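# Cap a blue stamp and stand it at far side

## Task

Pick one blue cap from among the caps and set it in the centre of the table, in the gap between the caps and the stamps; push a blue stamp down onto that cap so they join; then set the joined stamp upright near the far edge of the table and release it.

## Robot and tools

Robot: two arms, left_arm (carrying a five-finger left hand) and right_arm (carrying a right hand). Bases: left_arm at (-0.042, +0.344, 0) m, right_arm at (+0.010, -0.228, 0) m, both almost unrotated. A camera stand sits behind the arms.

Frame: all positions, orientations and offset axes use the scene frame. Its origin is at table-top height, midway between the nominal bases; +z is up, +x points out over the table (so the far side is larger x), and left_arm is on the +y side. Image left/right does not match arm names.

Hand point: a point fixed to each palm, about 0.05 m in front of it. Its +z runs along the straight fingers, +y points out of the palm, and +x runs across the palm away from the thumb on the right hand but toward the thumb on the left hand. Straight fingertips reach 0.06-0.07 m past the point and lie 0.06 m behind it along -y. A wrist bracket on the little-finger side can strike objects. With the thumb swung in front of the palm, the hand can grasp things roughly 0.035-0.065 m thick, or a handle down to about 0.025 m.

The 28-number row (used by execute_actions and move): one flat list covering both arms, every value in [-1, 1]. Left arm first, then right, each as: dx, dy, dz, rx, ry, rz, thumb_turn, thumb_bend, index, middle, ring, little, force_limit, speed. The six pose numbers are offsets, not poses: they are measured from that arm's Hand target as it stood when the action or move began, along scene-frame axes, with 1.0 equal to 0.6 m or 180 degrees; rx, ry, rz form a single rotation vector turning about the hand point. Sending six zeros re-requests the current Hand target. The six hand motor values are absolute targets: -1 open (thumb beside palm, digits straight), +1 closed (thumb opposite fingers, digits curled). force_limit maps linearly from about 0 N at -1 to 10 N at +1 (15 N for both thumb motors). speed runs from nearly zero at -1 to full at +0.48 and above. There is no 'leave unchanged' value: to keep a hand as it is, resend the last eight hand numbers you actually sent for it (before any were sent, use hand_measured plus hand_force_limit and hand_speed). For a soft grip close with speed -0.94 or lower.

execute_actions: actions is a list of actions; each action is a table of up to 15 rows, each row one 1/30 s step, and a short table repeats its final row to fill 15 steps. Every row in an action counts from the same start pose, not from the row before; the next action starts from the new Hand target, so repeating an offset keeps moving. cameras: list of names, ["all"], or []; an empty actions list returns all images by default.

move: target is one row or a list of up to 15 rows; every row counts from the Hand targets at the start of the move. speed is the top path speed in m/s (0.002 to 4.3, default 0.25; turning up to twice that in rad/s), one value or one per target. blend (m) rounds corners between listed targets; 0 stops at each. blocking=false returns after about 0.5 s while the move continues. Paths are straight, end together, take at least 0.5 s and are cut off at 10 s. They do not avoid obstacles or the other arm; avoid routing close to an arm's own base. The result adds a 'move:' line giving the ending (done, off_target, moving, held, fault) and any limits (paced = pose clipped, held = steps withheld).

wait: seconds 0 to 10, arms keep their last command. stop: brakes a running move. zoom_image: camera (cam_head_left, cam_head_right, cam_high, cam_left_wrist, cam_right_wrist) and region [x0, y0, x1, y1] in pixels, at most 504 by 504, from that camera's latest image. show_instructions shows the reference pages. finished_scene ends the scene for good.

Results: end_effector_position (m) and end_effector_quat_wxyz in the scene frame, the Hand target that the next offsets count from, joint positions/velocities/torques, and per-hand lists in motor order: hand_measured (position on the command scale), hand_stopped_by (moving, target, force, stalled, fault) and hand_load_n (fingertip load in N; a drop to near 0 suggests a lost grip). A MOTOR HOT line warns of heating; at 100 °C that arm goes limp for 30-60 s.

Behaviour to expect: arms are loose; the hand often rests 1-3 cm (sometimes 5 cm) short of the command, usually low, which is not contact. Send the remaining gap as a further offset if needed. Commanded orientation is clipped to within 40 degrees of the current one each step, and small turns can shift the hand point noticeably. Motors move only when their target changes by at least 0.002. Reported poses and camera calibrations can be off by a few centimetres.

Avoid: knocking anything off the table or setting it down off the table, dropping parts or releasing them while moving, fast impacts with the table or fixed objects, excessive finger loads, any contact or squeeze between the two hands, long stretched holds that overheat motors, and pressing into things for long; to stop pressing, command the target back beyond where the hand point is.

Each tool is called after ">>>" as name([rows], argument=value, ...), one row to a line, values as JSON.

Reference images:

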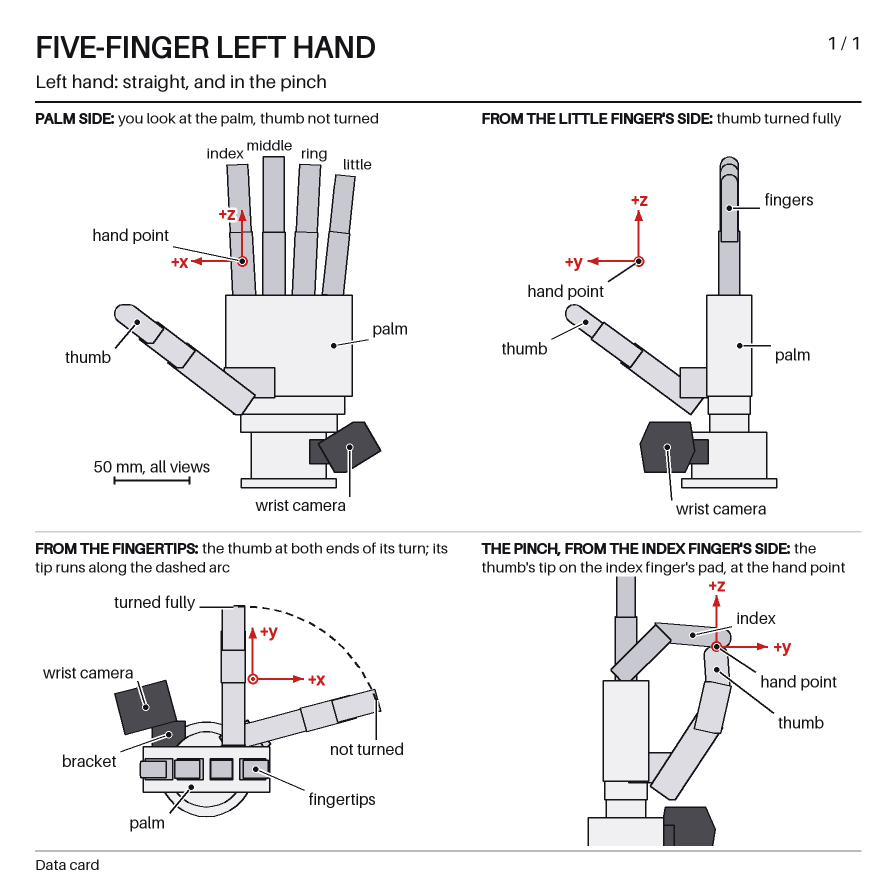

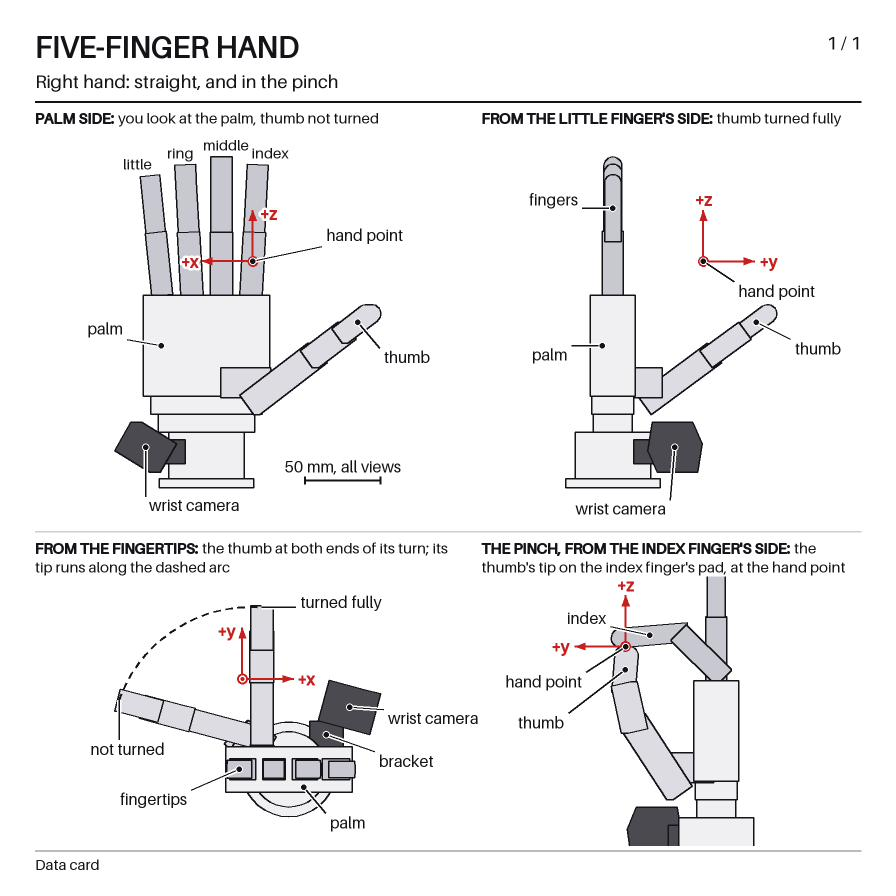

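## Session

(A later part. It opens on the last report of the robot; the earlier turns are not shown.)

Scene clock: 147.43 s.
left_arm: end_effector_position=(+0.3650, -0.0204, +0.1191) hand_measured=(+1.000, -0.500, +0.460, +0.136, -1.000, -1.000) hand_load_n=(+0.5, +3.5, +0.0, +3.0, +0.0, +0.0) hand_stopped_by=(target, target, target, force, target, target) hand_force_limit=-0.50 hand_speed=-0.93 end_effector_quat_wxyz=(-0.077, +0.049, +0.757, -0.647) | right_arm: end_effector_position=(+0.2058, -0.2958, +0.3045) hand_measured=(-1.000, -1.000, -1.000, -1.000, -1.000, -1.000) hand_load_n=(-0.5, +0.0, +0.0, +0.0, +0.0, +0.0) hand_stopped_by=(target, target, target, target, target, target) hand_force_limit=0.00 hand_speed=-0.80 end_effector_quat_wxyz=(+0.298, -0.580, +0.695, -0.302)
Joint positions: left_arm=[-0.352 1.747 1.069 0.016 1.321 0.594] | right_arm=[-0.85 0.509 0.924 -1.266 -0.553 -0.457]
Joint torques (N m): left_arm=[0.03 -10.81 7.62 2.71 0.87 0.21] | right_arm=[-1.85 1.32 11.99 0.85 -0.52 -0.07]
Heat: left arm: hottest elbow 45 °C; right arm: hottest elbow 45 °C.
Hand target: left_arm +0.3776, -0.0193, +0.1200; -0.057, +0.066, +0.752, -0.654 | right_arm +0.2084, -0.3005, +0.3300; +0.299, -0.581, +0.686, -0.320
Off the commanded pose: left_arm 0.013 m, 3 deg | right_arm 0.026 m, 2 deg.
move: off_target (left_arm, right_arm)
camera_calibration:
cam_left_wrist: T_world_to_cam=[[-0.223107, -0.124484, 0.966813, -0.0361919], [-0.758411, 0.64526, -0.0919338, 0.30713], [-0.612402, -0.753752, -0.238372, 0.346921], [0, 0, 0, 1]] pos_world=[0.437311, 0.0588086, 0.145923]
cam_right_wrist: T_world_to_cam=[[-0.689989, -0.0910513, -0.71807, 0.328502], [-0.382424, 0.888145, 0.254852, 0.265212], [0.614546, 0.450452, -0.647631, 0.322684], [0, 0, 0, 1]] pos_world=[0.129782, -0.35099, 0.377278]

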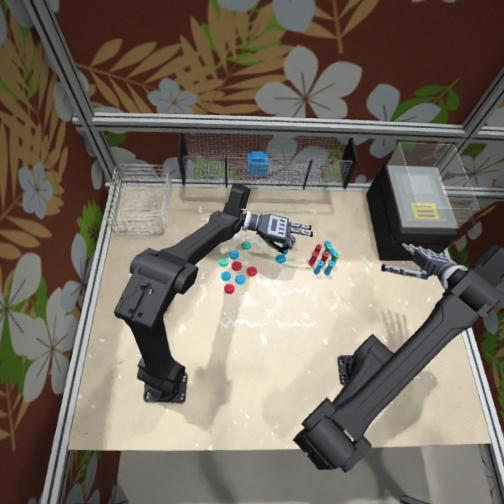

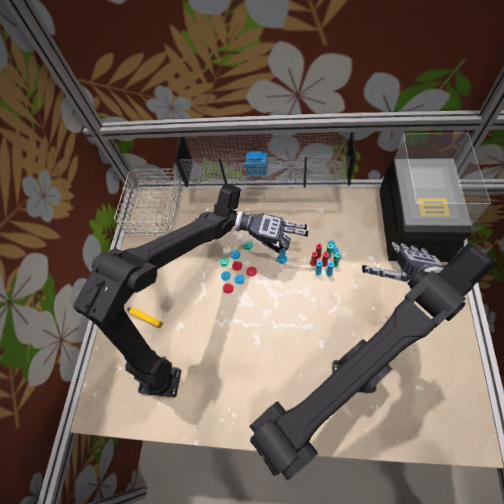

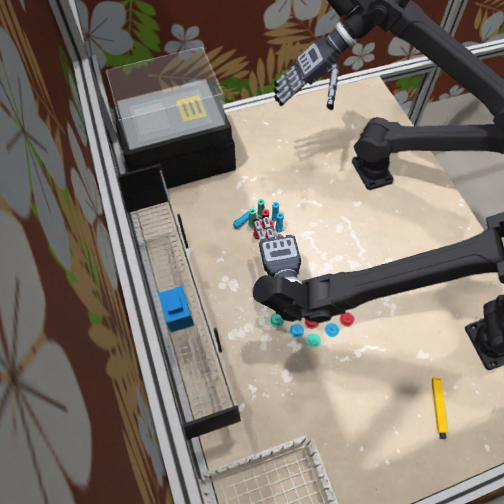

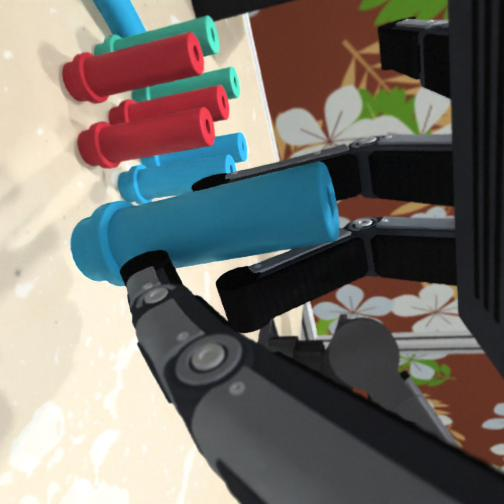

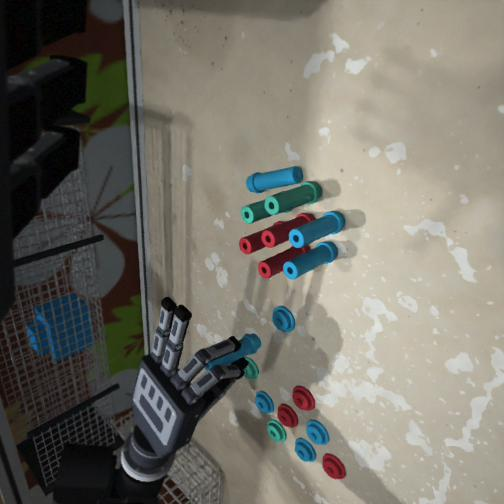

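>>> move(target=[0.025,0.0083,-0.045,0,0,0,1,-0.5,0.46,0.46,-1,-1,-0.5,-0.93,0,0,0,0,0,0,-1,-1,-1,-1,-1,-1,0,-0.8], cameras=["all"], speed=0.06)

>>> zoom_image(camera="cam_right_wrist", region=[200, 250, 340, 390])

>>> zoom_image(camera="cam_head_left", region=[260, 230, 310, 275])

>>> zoom_image(camera="cam_head_right", region=[260, 230, 310, 275])

Scene clock: 154.53 s.
left_arm: end_effector_position=(+0.3684, -0.0150, +0.0847) hand_measured=(+1.000, -0.500, +0.460, +0.136, -1.000, -1.000) hand_load_n=(+0.5, +4.0, +0.0, +3.5, +0.0, +0.0) hand_stopped_by=(target, target, target, force, target, target) hand_force_limit=-0.50 hand_speed=-0.93 end_effector_quat_wxyz=(-0.087, +0.044, +0.759, -0.644) | right_arm: end_effector_position=(+0.2058, -0.2958, +0.3045) hand_measured=(-1.000, -1.000, -1.000, -1.000, -1.000, -1.000) hand_load_n=(-0.5, +0.0, +0.0, +0.0, +0.0, +0.0) hand_stopped_by=(target, target, target, target, target, target) hand_force_limit=0.00 hand_speed=-0.80 end_effector_quat_wxyz=(+0.298, -0.580, +0.695, -0.302)
Joint positions: left_arm=[-0.339 1.817 1.069 0.019 1.335 0.638] | right_arm=[-0.85 0.509 0.924 -1.266 -0.553 -0.457]
Joint torques (N m): left_arm=[0.03 -11.05 9.25 2.78 0.98 0.29] | right_arm=[-1.79 1.32 11.99 0.87 -0.52 -0.07]
Heat: left arm: hottest shoulder 44 °C; right arm: hottest elbow 45 °C.
Hand target: left_arm +0.3926, -0.0143, +0.0930; -0.057, +0.066, +0.752, -0.654 | right_arm +0.2084, -0.3005, +0.3300; +0.299, -0.581, +0.686, -0.320
Off the commanded pose: left_arm 0.026 m, 5 deg | right_arm 0.026 m, 2 deg.
move: off_target (left_arm, right_arm)
camera_calibration:
cam_left_wrist: T_world_to_cam=[[-0.201642, -0.13148, 0.970595, -0.00986665], [-0.756882, 0.649877, -0.0692087, 0.300735], [-0.621667, -0.748581, -0.230557, 0.34768], [0, 0, 0, 1]] pos_world=[0.441773, 0.0635289, 0.11055]
cam_right_wrist: T_world_to_cam=[[-0.689989, -0.0910513, -0.71807, 0.328502], [-0.382424, 0.888145, 0.254852, 0.265212], [0.614546, 0.450452, -0.647631, 0.322684], [0, 0, 0, 1]] pos_world=[0.129782, -0.35099, 0.377278]

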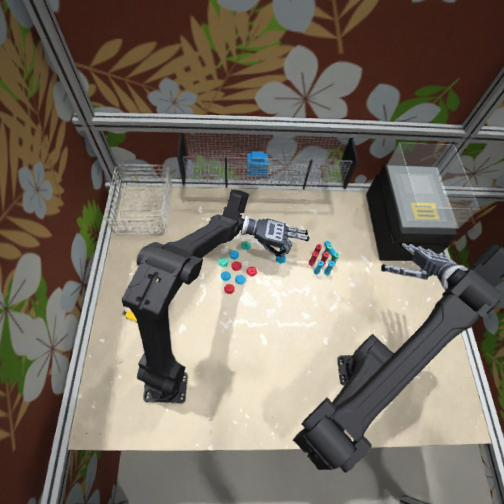

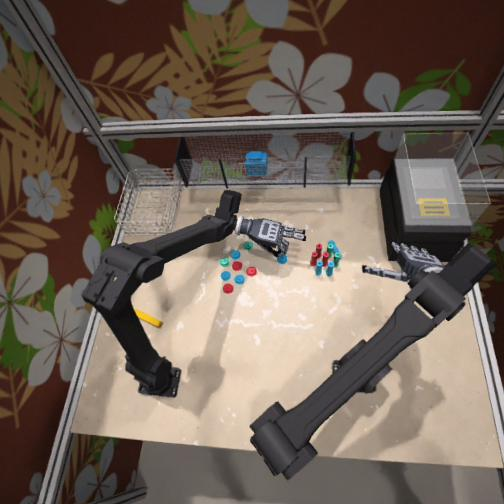

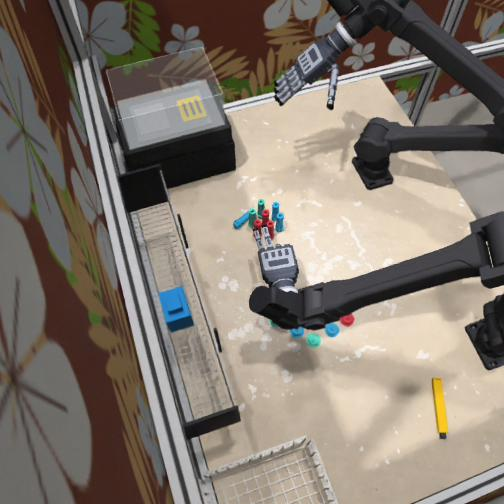

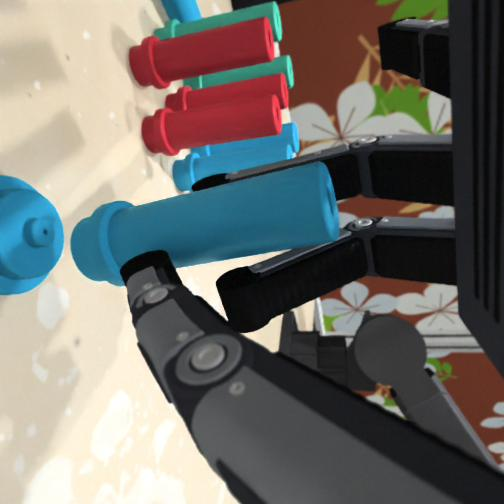

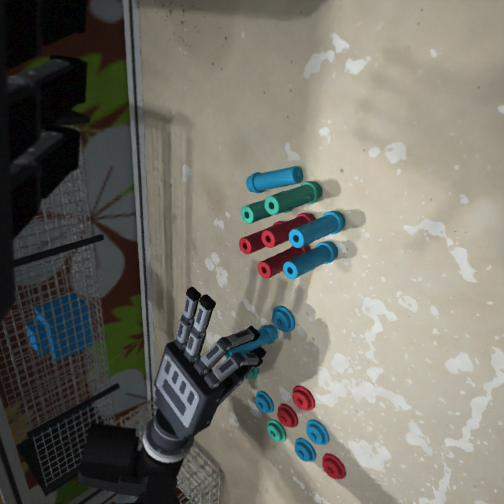

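Scaled by 3.600 from the camera's 504x504 image, which has a finer 720x720 frame.

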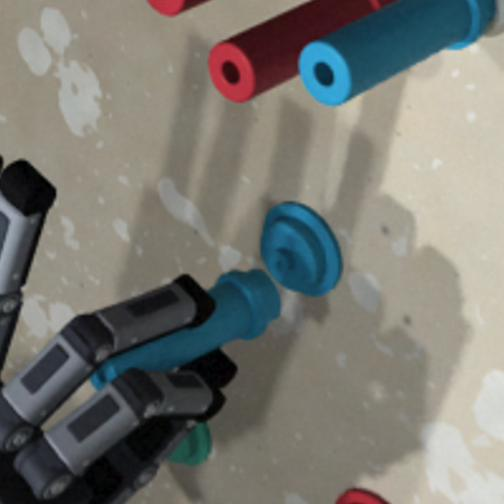

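Scaled by 10.080 from the camera's 504x504 image, which has a finer 720x720 frame.

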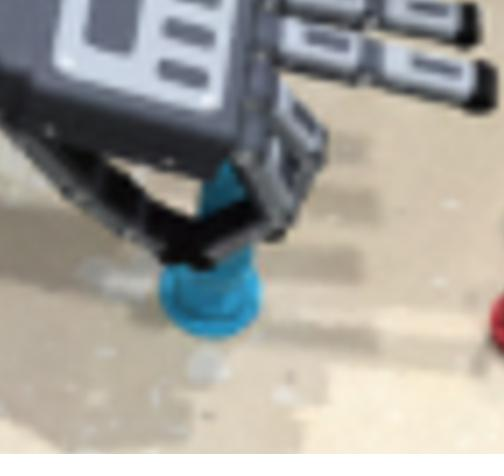

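Scaled by 10.080 from the camera's 504x504 image, which has a finer 720x720 frame.

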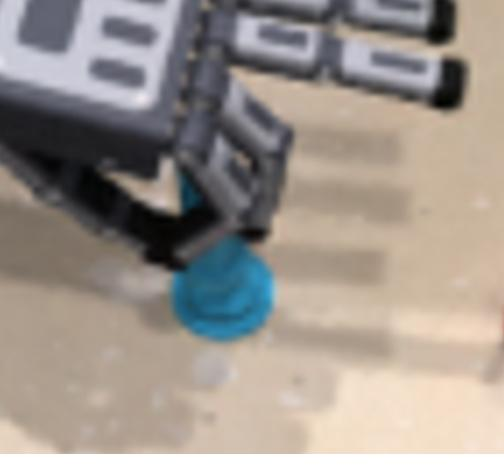

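>>> move(target=[0.0125,-0.01,-0.02,0,0,0,1,-0.5,0.46,0.46,-1,-1,-0.5,-0.93,0,0,0,0,0,0,-1,-1,-1,-1,-1,-1,0,-0.8], cameras=["all"], speed=0.05)

>>> zoom_image(camera="cam_right_wrist", region=[220, 270, 340, 390])

>>> zoom_image(camera="cam_head_left", region=[260, 230, 310, 275])

>>> zoom_image(camera="cam_left_wrist", region=[0, 130, 240, 330])

Scene clock: 159.77 s.
left_arm: end_effector_position=(+0.3725, -0.0168, +0.0713) hand_measured=(+1.000, -0.500, +0.460, +0.136, -1.000, -1.000) hand_load_n=(+0.0, +2.0, +0.0, +1.5, +0.0, +0.0) hand_stopped_by=(target, target, target, force, target, target) hand_force_limit=-0.50 hand_speed=-0.93 end_effector_quat_wxyz=(-0.088, +0.045, +0.758, -0.645) | right_arm: end_effector_position=(+0.2058, -0.2958, +0.3045) hand_measured=(-1.000, -1.000, -1.000, -1.000, -1.000, -1.000) hand_load_n=(+0.0, +0.0, +0.0, +0.0, +0.0, +0.0) hand_stopped_by=(target, target, target, target, target, target) hand_force_limit=0.00 hand_speed=-0.80 end_effector_quat_wxyz=(+0.298, -0.580, +0.695, -0.302)
Joint positions: left_arm=[-0.339 1.853 1.075 0.05 1.338 0.638] | right_arm=[-0.85 0.509 0.924 -1.266 -0.553 -0.457]
Joint torques (N m): left_arm=[-0.5 -11.58 10.3 2.69 0.72 0.15] | right_arm=[-1.73 1.38 12 0.87 -0.52 -0.07]
Heat: left arm: hottest shoulder 44 °C; right arm: hottest elbow 45 °C.
Hand target: left_arm +0.4001, -0.0203, +0.0810; -0.057, +0.066, +0.752, -0.654 | right_arm +0.2084, -0.3005, +0.3300; +0.299, -0.581, +0.686, -0.320
Off the commanded pose: left_arm 0.030 m, 4 deg | right_arm 0.026 m, 2 deg.
move: off_target (left_arm, right_arm)
camera_calibration:
cam_left_wrist: T_world_to_cam=[[-0.202558, -0.1286, 0.970789, 0.00405062], [-0.755374, 0.651402, -0.0713204, 0.30358], [-0.623202, -0.747755, -0.229088, 0.346322], [0, 0, 0, 1]] pos_world=[0.445965, 0.0617325, 0.0970573]
cam_right_wrist: T_world_to_cam=[[-0.689989, -0.0910513, -0.71807, 0.328502], [-0.382424, 0.888145, 0.254852, 0.265212], [0.614546, 0.450452, -0.647631, 0.322684], [0, 0, 0, 1]] pos_world=[0.129782, -0.35099, 0.377278]

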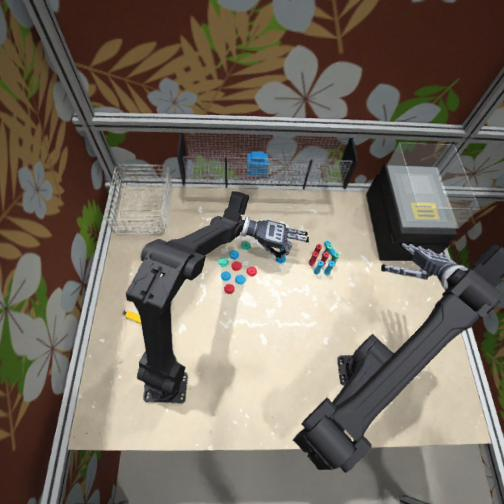

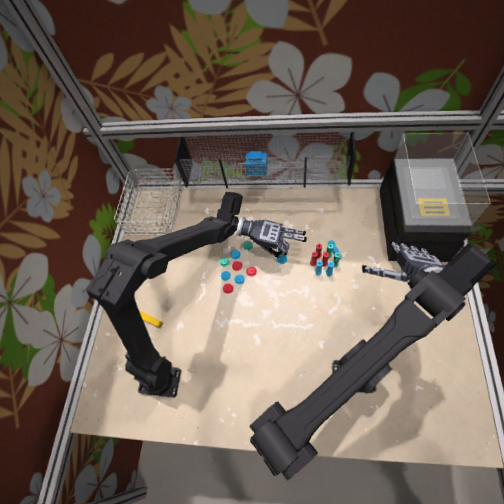

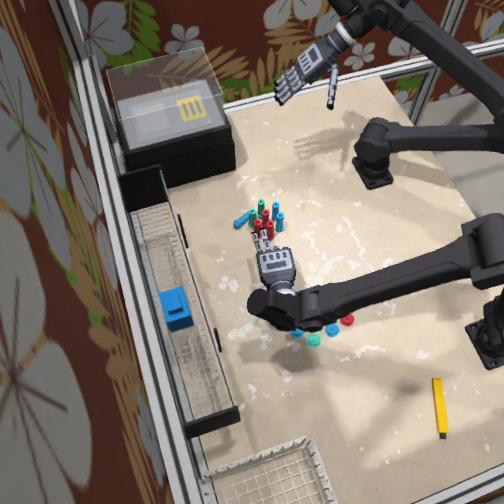

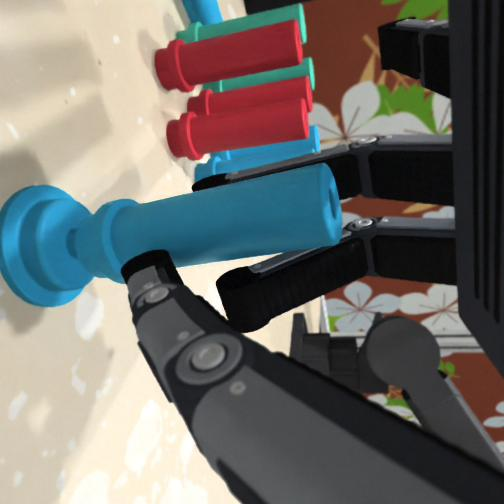

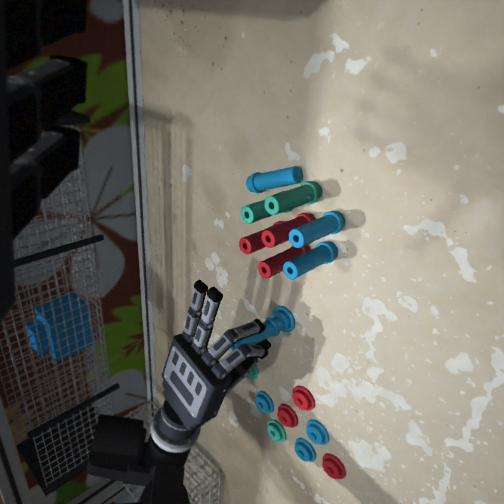

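Scaled by 4.200 from the camera's 504x504 image, which has a finer 720x720 frame.

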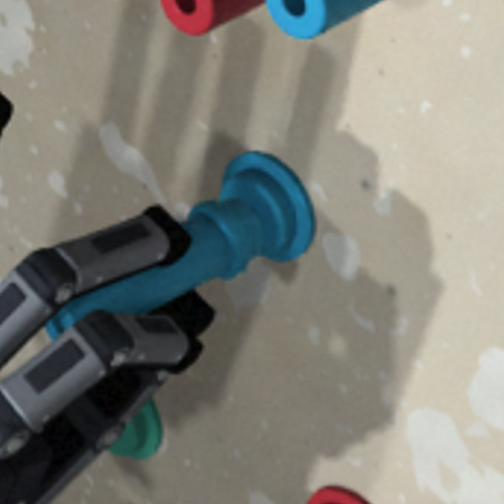

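Scaled by 10.080 from the camera's 504x504 image, which has a finer 720x720 frame.

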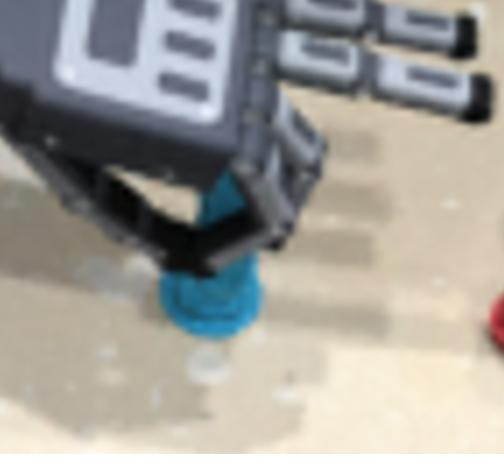

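Scaled by 2.100 from the camera's 504x504 image, which has a finer 720x720 frame.

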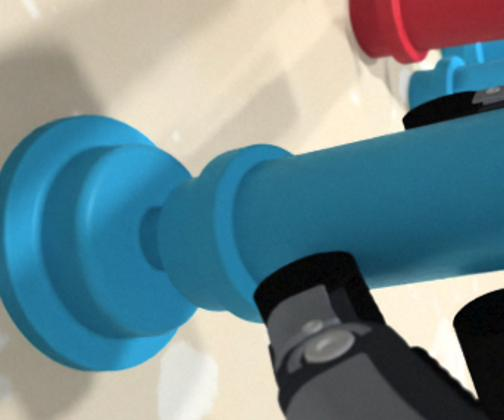

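>>> zoom_image(camera="cam_right_wrist", region=[255, 295, 305, 345])

>>> zoom_image(camera="cam_head_right", region=[265, 240, 300, 270])

>>> zoom_image(camera="cam_head_left", region=[265, 240, 300, 270])

Scaled by 10.080 from the camera's 504x504 image, which has a finer 720x720 frame.

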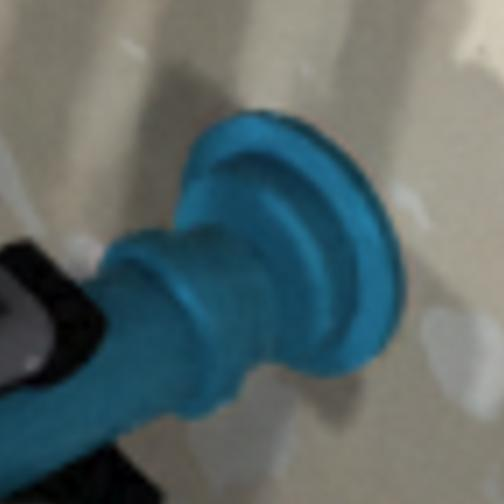

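Scaled by 14.400 from the camera's 504x504 image, which has a finer 720x720 frame.

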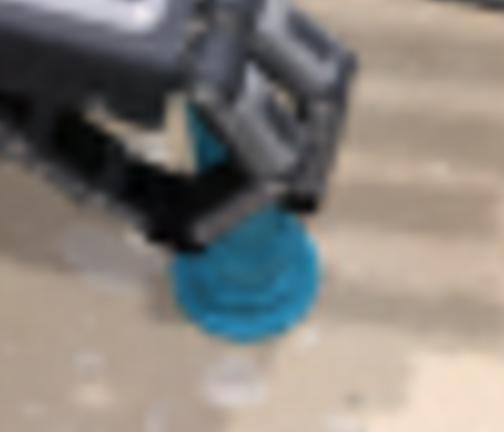

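Scaled by 14.400 from the camera's 504x504 image, which has a finer 720x720 frame.

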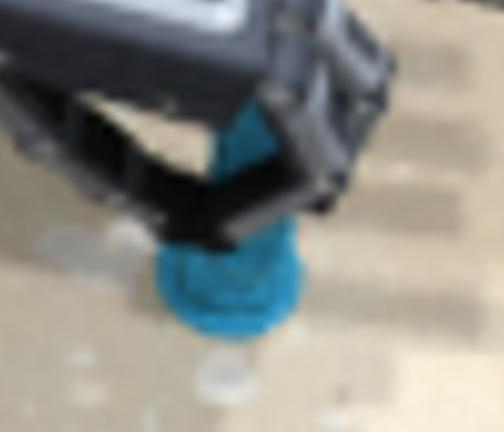

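>>> move(target=[-0.022,-0.0252,0.01,0,0,0,1,-0.5,0.46,0.46,-1,-1,-0.5,-0.93,0,0,0,0,0,0,-1,-1,-1,-1,-1,-1,0,-0.8], cameras=["cam_left_wrist","cam_right_wrist"], speed=0.05)

>>> zoom_image(camera="cam_right_wrist", region=[255, 295, 305, 345])

>>> zoom_image(camera="cam_left_wrist", region=[0, 130, 240, 330])

Scene clock: 165.00 s.
left_arm: end_effector_position=(+0.3788, -0.0267, +0.0758) hand_measured=(+1.000, -0.500, +0.460, +0.136, -1.000, -1.000) hand_load_n=(+0.5, +2.0, +0.0, +1.5, +0.0, +0.0) hand_stopped_by=(target, target, target, force, target, target) hand_force_limit=-0.50 hand_speed=-0.93 end_effector_quat_wxyz=(-0.071, +0.051, +0.757, -0.648) | right_arm: end_effector_position=(+0.2058, -0.2958, +0.3045) hand_measured=(-1.000, -1.000, -1.000, -1.000, -1.000, -1.000) hand_load_n=(+0.0, +0.0, +0.0, +0.0, +0.0, +0.0) hand_stopped_by=(target, target, target, target, target, target) hand_force_limit=0.00 hand_speed=-0.80 end_effector_quat_wxyz=(+0.298, -0.580, +0.695, -0.302)
Joint positions: left_arm=[-0.353 1.853 1.075 0.14 1.315 0.58] | right_arm=[-0.85 0.509 0.924 -1.266 -0.553 -0.457]
Joint torques (N m): left_arm=[-1.61 -12.63 7.82 2.61 0.45 -0.17] | right_arm=[-1.79 1.38 11.99 0.85 -0.52 -0.07]
Heat: left arm: hottest shoulder 44 °C; right arm: hottest elbow 46 °C.
Hand target: left_arm +0.3869, -0.0354, +0.0870; -0.057, +0.066, +0.752, -0.654 | right_arm +0.2084, -0.3005, +0.3300; +0.299, -0.581, +0.686, -0.320
Off the commanded pose: left_arm 0.016 m, 2 deg | right_arm 0.026 m, 2 deg.
move: off_target (left_arm, right_arm)
camera_calibration:
cam_left_wrist: T_world_to_cam=[[-0.232806, -0.122534, 0.964773, 0.0116898], [-0.760873, 0.640799, -0.102217, 0.31933], [-0.6057, -0.757867, -0.242415, 0.338036], [0, 0, 0, 1]] pos_world=[0.45044, 0.0529922, 0.103308]
cam_right_wrist: T_world_to_cam=[[-0.689989, -0.0910513, -0.71807, 0.328502], [-0.382424, 0.888145, 0.254852, 0.265212], [0.614546, 0.450452, -0.647631, 0.322684], [0, 0, 0, 1]] pos_world=[0.129782, -0.35099, 0.377278]
Images, in order (width x height): cam_left_wrist 504x504, cam_right_wrist 504x504.

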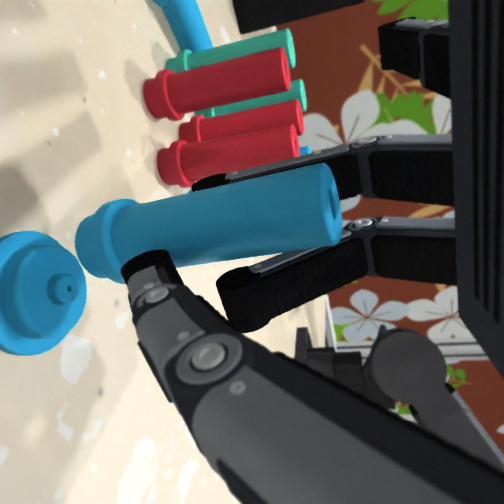

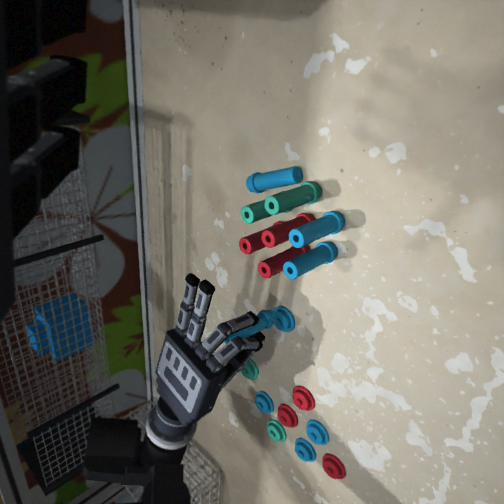

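Scaled by 10.080 from the camera's 504x504 image, which has a finer 720x720 frame.

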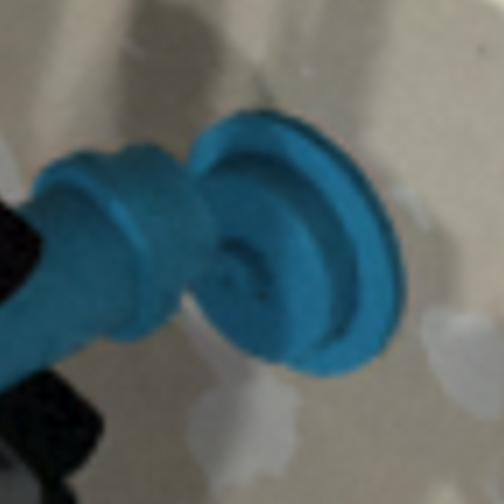

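Scaled by 2.100 from the camera's 504x504 image, which has a finer 720x720 frame.

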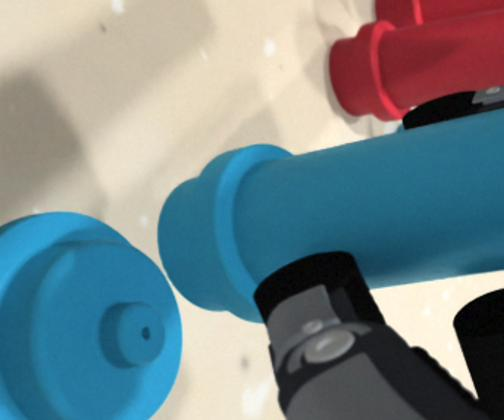

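>>> move(target=[-0.0158,0.0028,0,0,0,-0.0206,1,-0.5,0.46,0.46,-1,-1,-0.5,-0.93,0,0,0,0,0,0,-1,-1,-1,-1,-1,-1,0,-0.8], cameras=["cam_left_wrist","cam_right_wrist"], speed=0.05)

>>> zoom_image(camera="cam_right_wrist", region=[255, 295, 305, 345])

>>> zoom_image(camera="cam_left_wrist", region=[0, 130, 240, 330])

Scene clock: 168.70 s.
left_arm: end_effector_position=(+0.3639, -0.0221, +0.0705) hand_measured=(+1.000, -0.500, +0.460, +0.136, -1.000, -1.000) hand_load_n=(+0.5, +1.5, +0.0, +1.5, +0.0, +0.0) hand_stopped_by=(target, target, target, force, target, target) hand_force_limit=-0.50 hand_speed=-0.93 end_effector_quat_wxyz=(-0.093, +0.062, +0.755, -0.646) | right_arm: end_effector_position=(+0.2058, -0.2958, +0.3045) hand_measured=(-1.000, -1.000, -1.000, -1.000, -1.000, -1.000) hand_load_n=(+0.0, +0.0, +0.0, +0.0, +0.0, +0.0) hand_stopped_by=(target, target, target, target, target, target) hand_force_limit=0.00 hand_speed=-0.80 end_effector_quat_wxyz=(+0.298, -0.580, +0.695, -0.302)
Joint positions: left_arm=[-0.355 1.853 1.075 0.025 1.353 0.68] | right_arm=[-0.85 0.509 0.924 -1.266 -0.553 -0.457]
Joint torques (N m): left_arm=[-2.32 -12.22 10.15 0.73 0.9 0.3] | right_arm=[-1.79 1.32 11.99 0.87 -0.52 -0.07]
Heat: left arm: hottest shoulder 44 °C; right arm: hottest elbow 46 °C.
Hand target: left_arm +0.3774, -0.0338, +0.0870; -0.078, +0.090, +0.749, -0.652 | right_arm +0.2084, -0.3005, +0.3300; +0.299, -0.581, +0.686, -0.320
Off the commanded pose: left_arm 0.024 m, 4 deg | right_arm 0.026 m, 2 deg.
move: off_target (left_arm, right_arm)
camera_calibration:
cam_left_wrist: T_world_to_cam=[[-0.219536, -0.112838, 0.969057, 0.00903815], [-0.732428, 0.675223, -0.0873051, 0.293839], [-0.644479, -0.728931, -0.230882, 0.345022], [0, 0, 0, 1]] pos_world=[0.43956, 0.0541102, 0.0965547]
cam_right_wrist: T_world_to_cam=[[-0.689989, -0.0910513, -0.71807, 0.328502], [-0.382424, 0.888145, 0.254852, 0.265212], [0.614546, 0.450452, -0.647631, 0.322684], [0, 0, 0, 1]] pos_world=[0.129782, -0.35099, 0.377278]
Images, in order (width x height): cam_left_wrist 504x504, cam_right_wrist 504x504.

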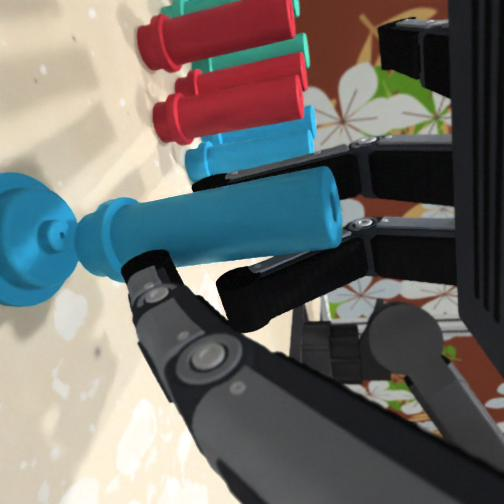

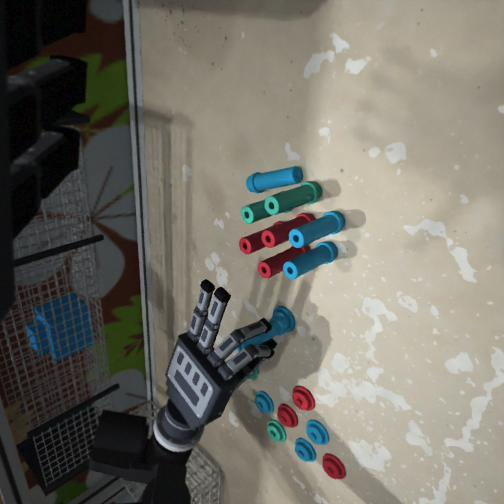

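Scaled by 10.080 from the camera's 504x504 image, which has a finer 720x720 frame.

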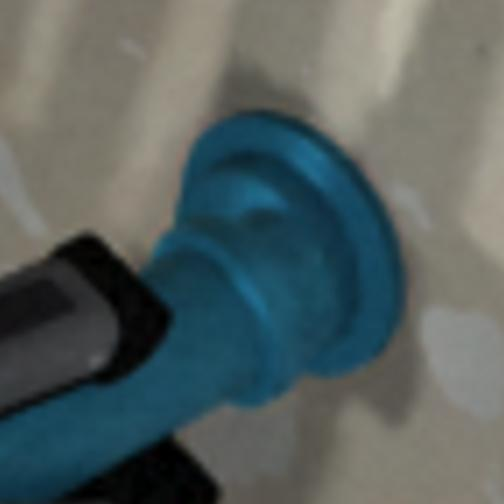

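Scaled by 2.100 from the camera's 504x504 image, which has a finer 720x720 frame.

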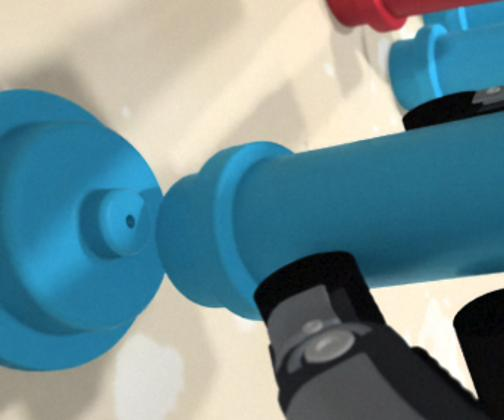

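>>> zoom_image(camera="cam_right_wrist", region=[265, 302, 301, 338])

Scaled by 14.000 from the camera's 504x504 image, which has a finer 720x720 frame.

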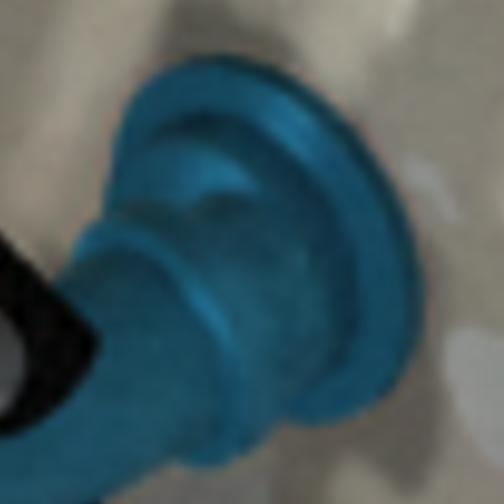

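>>> move(target=[0.0081,-0.0018,0,0,0,0.011,1,-0.5,0.46,0.46,-1,-1,-0.5,-0.93,0,0,0,0,0,0,-1,-1,-1,-1,-1,-1,0,-0.8], cameras=["cam_left_wrist","cam_right_wrist"], speed=0.05)

>>> zoom_image(camera="cam_right_wrist", region=[265, 302, 301, 338])

>>> zoom_image(camera="cam_left_wrist", region=[0, 130, 240, 330])

Scene clock: 172.23 s.
left_arm: end_effector_position=(+0.3688, -0.0237, +0.0715) hand_measured=(+1.000, -0.500, +0.460, +0.136, -1.000, -1.000) hand_load_n=(+0.5, +1.5, +0.0, +1.5, +0.0, +0.0) hand_stopped_by=(target, target, target, force, target, target) hand_force_limit=-0.50 hand_speed=-0.93 end_effector_quat_wxyz=(-0.085, +0.058, +0.757, -0.646) | right_arm: end_effector_position=(+0.2058, -0.2958, +0.3045) hand_measured=(-1.000, -1.000, -1.000, -1.000, -1.000, -1.000) hand_load_n=(-0.5, +0.0, +0.0, -0.5, +0.0, +0.0) hand_stopped_by=(target, target, target, target, target, target) hand_force_limit=0.00 hand_speed=-0.80 end_effector_quat_wxyz=(+0.298, -0.580, +0.695, -0.302)
Joint positions: left_arm=[-0.355 1.853 1.075 0.06 1.338 0.649] | right_arm=[-0.85 0.509 0.924 -1.266 -0.553 -0.457]
Joint torques (N m): left_arm=[-1.79 -13.04 8.62 2.5 0.47 -0.15] | right_arm=[-1.79 1.32 11.99 0.85 -0.52 -0.07]
Heat: left arm: hottest shoulder 44 °C; right arm: hottest elbow 46 °C.
Hand target: left_arm +0.3823, -0.0348, +0.0870; -0.067, +0.077, +0.751, -0.653 | right_arm +0.2084, -0.3005, +0.3300; +0.299, -0.581, +0.686, -0.320
Off the commanded pose: left_arm 0.023 m, 3 deg | right_arm 0.026 m, 2 deg.
move: off_target (left_arm, right_arm)
camera_calibration:
cam_left_wrist: T_world_to_cam=[[-0.224451, -0.119182, 0.96717, 0.0107577], [-0.742536, 0.663658, -0.0905396, 0.302318], [-0.63108, -0.73848, -0.237456, 0.342628], [0, 0, 0, 1]] pos_world=[0.443122, 0.0536708, 0.0983263]
cam_right_wrist: T_world_to_cam=[[-0.689989, -0.0910513, -0.71807, 0.328502], [-0.382424, 0.888145, 0.254852, 0.265212], [0.614546, 0.450452, -0.647631, 0.322684], [0, 0, 0, 1]] pos_world=[0.129782, -0.35099, 0.377278]
Images, in order (width x height): cam_left_wrist 504x504, cam_right_wrist 504x504.

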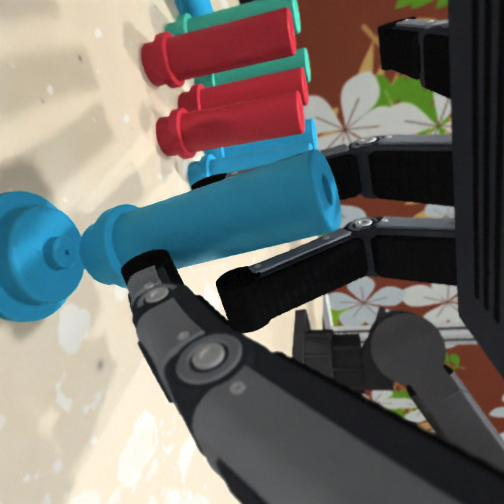

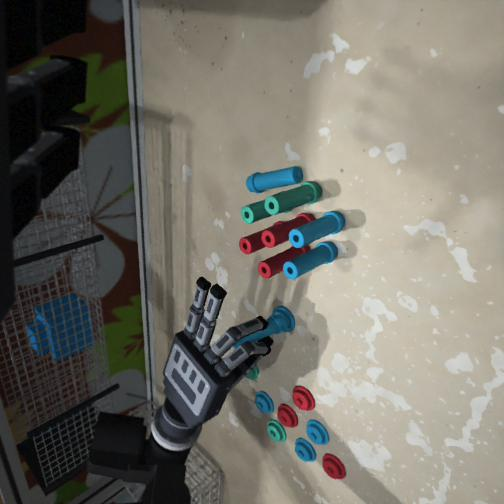

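Scaled by 14.000 from the camera's 504x504 image, which has a finer 720x720 frame.

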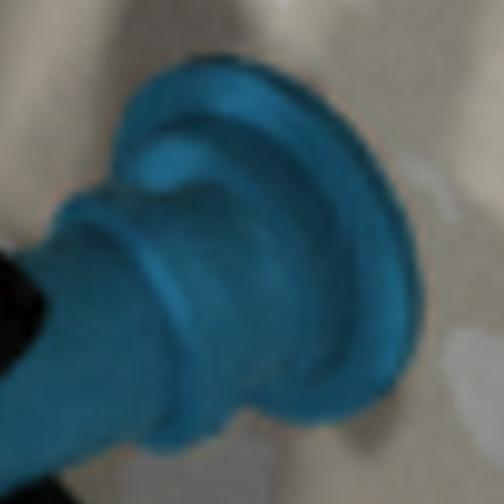

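Scaled by 2.100 from the camera's 504x504 image, which has a finer 720x720 frame.

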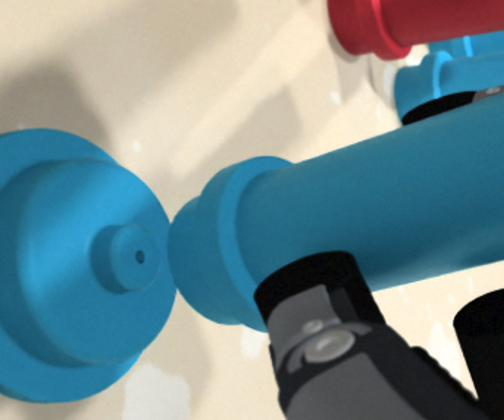

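>>> move([
  [0,0,0.05,0,0,0,1,-0.5,0.46,0.46,-1,-1,-0.5,-0.93,0,0,0,0,0,0,-1,-1,-1,-1,-1,-1,0,-0.8],
  [-0.11,0.03,0.05,0,0,0,1,-0.5,0.46,0.46,-1,-1,-0.5,-0.93,0,0,0,0,0,0,-1,-1,-1,-1,-1,-1,0,-0.8],
], cameras=["all"], speed=0.08)

>>> zoom_image(camera="cam_right_wrist", region=[200, 230, 380, 410])

>>> zoom_image(camera="cam_head_left", region=[250, 220, 320, 285])

Scene clock: 176.70 s.
left_arm: end_effector_position=(+0.3176, -0.0129, +0.1075) hand_measured=(+1.000, -0.500, +0.460, +0.136, -1.000, -1.000) hand_load_n=(+0.5, +1.5, +0.0, +1.5, +0.0, +0.0) hand_stopped_by=(target, target, target, force, target, target) hand_force_limit=-0.50 hand_speed=-0.93 end_effector_quat_wxyz=(-0.077, +0.066, +0.755, -0.648) | right_arm: end_effector_position=(+0.2058, -0.2958, +0.3045) hand_measured=(-1.000, -1.000, -1.000, -1.000, -1.000, -1.000) hand_load_n=(-0.5, +0.0, +0.0, +0.0, +0.0, +0.0) hand_stopped_by=(target, target, target, target, target, target) hand_force_limit=0.00 hand_speed=-0.80 end_effector_quat_wxyz=(+0.298, -0.580, +0.695, -0.302)
Joint positions: left_arm=[-0.375 1.675 0.925 0.1 1.323 0.603] | right_arm=[-0.85 0.509 0.924 -1.266 -0.553 -0.457]
Joint torques (N m): left_arm=[-1.67 -11.87 5.63 2.78 0.44 -0.11] | right_arm=[-1.79 1.32 12 0.85 -0.52 -0.07]
Heat: left arm: hottest shoulder 44 °C; right arm: hottest elbow 46 °C.
Hand target: left_arm +0.3163, -0.0168, +0.1170; -0.067, +0.077, +0.751, -0.653 | right_arm +0.2084, -0.3005, +0.3300; +0.299, -0.581, +0.686, -0.320
Off the commanded pose: left_arm 0.010 m, 2 deg | right_arm 0.026 m, 2 deg.
move: off_target (right_arm)
camera_calibration:
cam_left_wrist: T_world_to_cam=[[-0.245311, -0.111451, 0.963017, -0.0270994], [-0.739623, 0.663705, -0.111594, 0.261687], [-0.626722, -0.739645, -0.245246, 0.326198], [0, 0, 0, 1]] pos_world=[0.391337, 0.0645669, 0.135298]
cam_right_wrist: T_world_to_cam=[[-0.689989, -0.0910513, -0.71807, 0.328502], [-0.382424, 0.888145, 0.254852, 0.265212], [0.614546, 0.450452, -0.647631, 0.322684], [0, 0, 0, 1]] pos_world=[0.129782, -0.35099, 0.377278]

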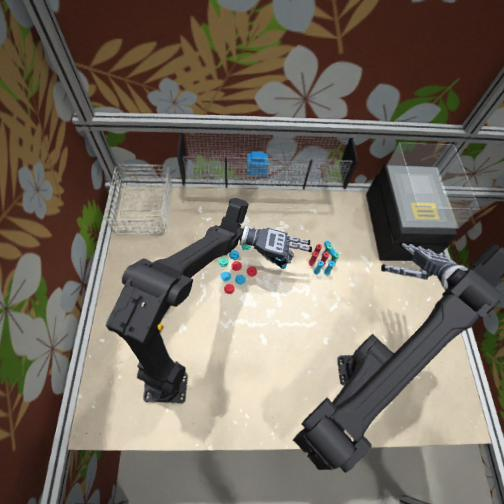

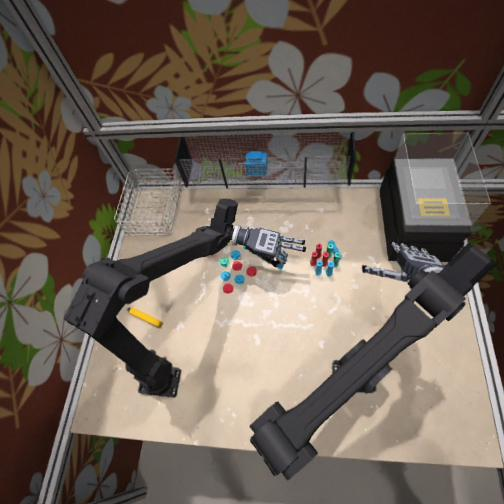

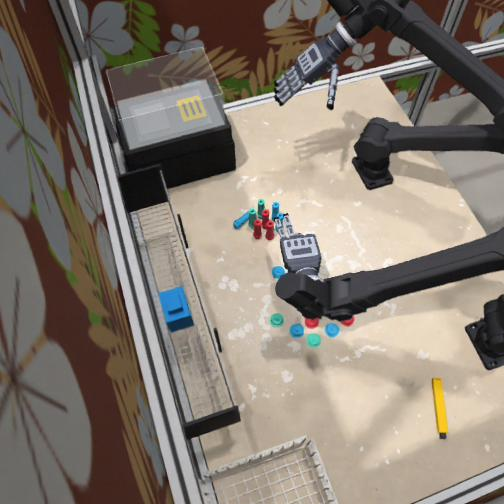

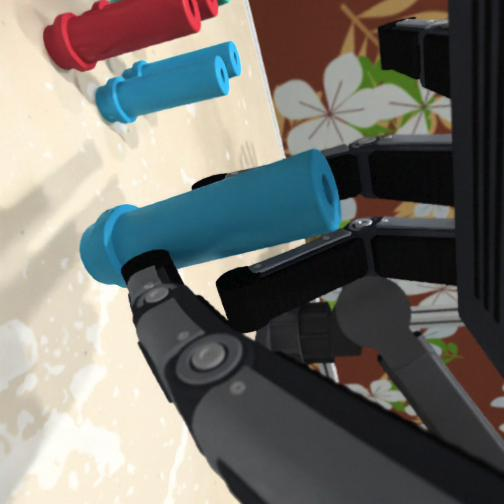

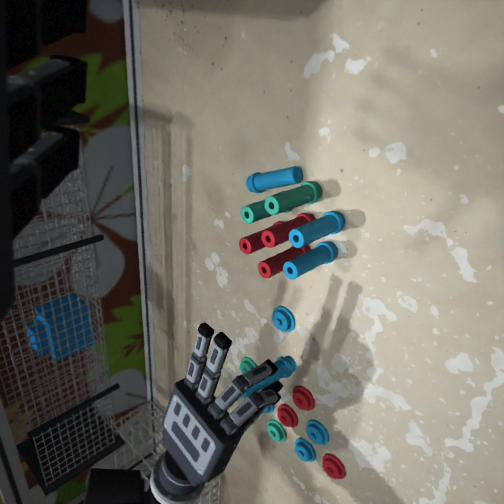

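Scaled by 2.800 from the camera's 504x504 image, which has a finer 720x720 frame.

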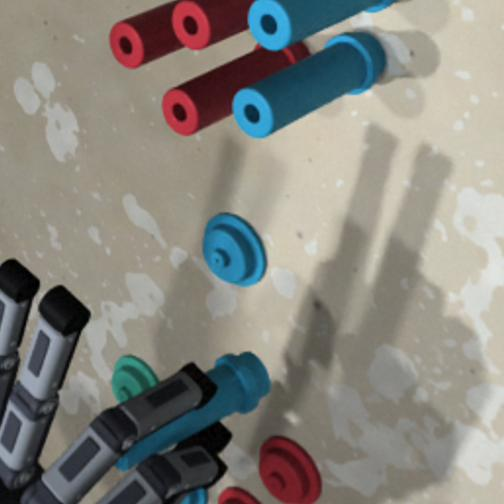

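Scaled by 7.200 from the camera's 504x504 image, which has a finer 720x720 frame.

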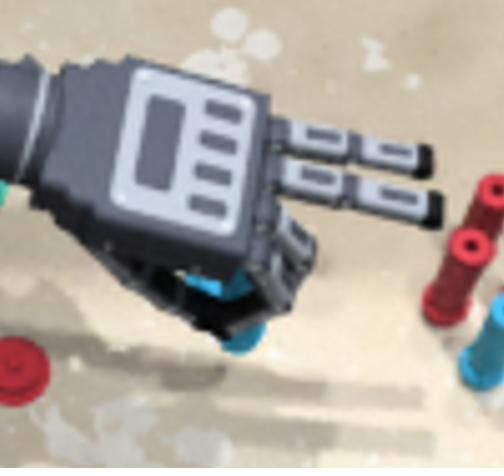

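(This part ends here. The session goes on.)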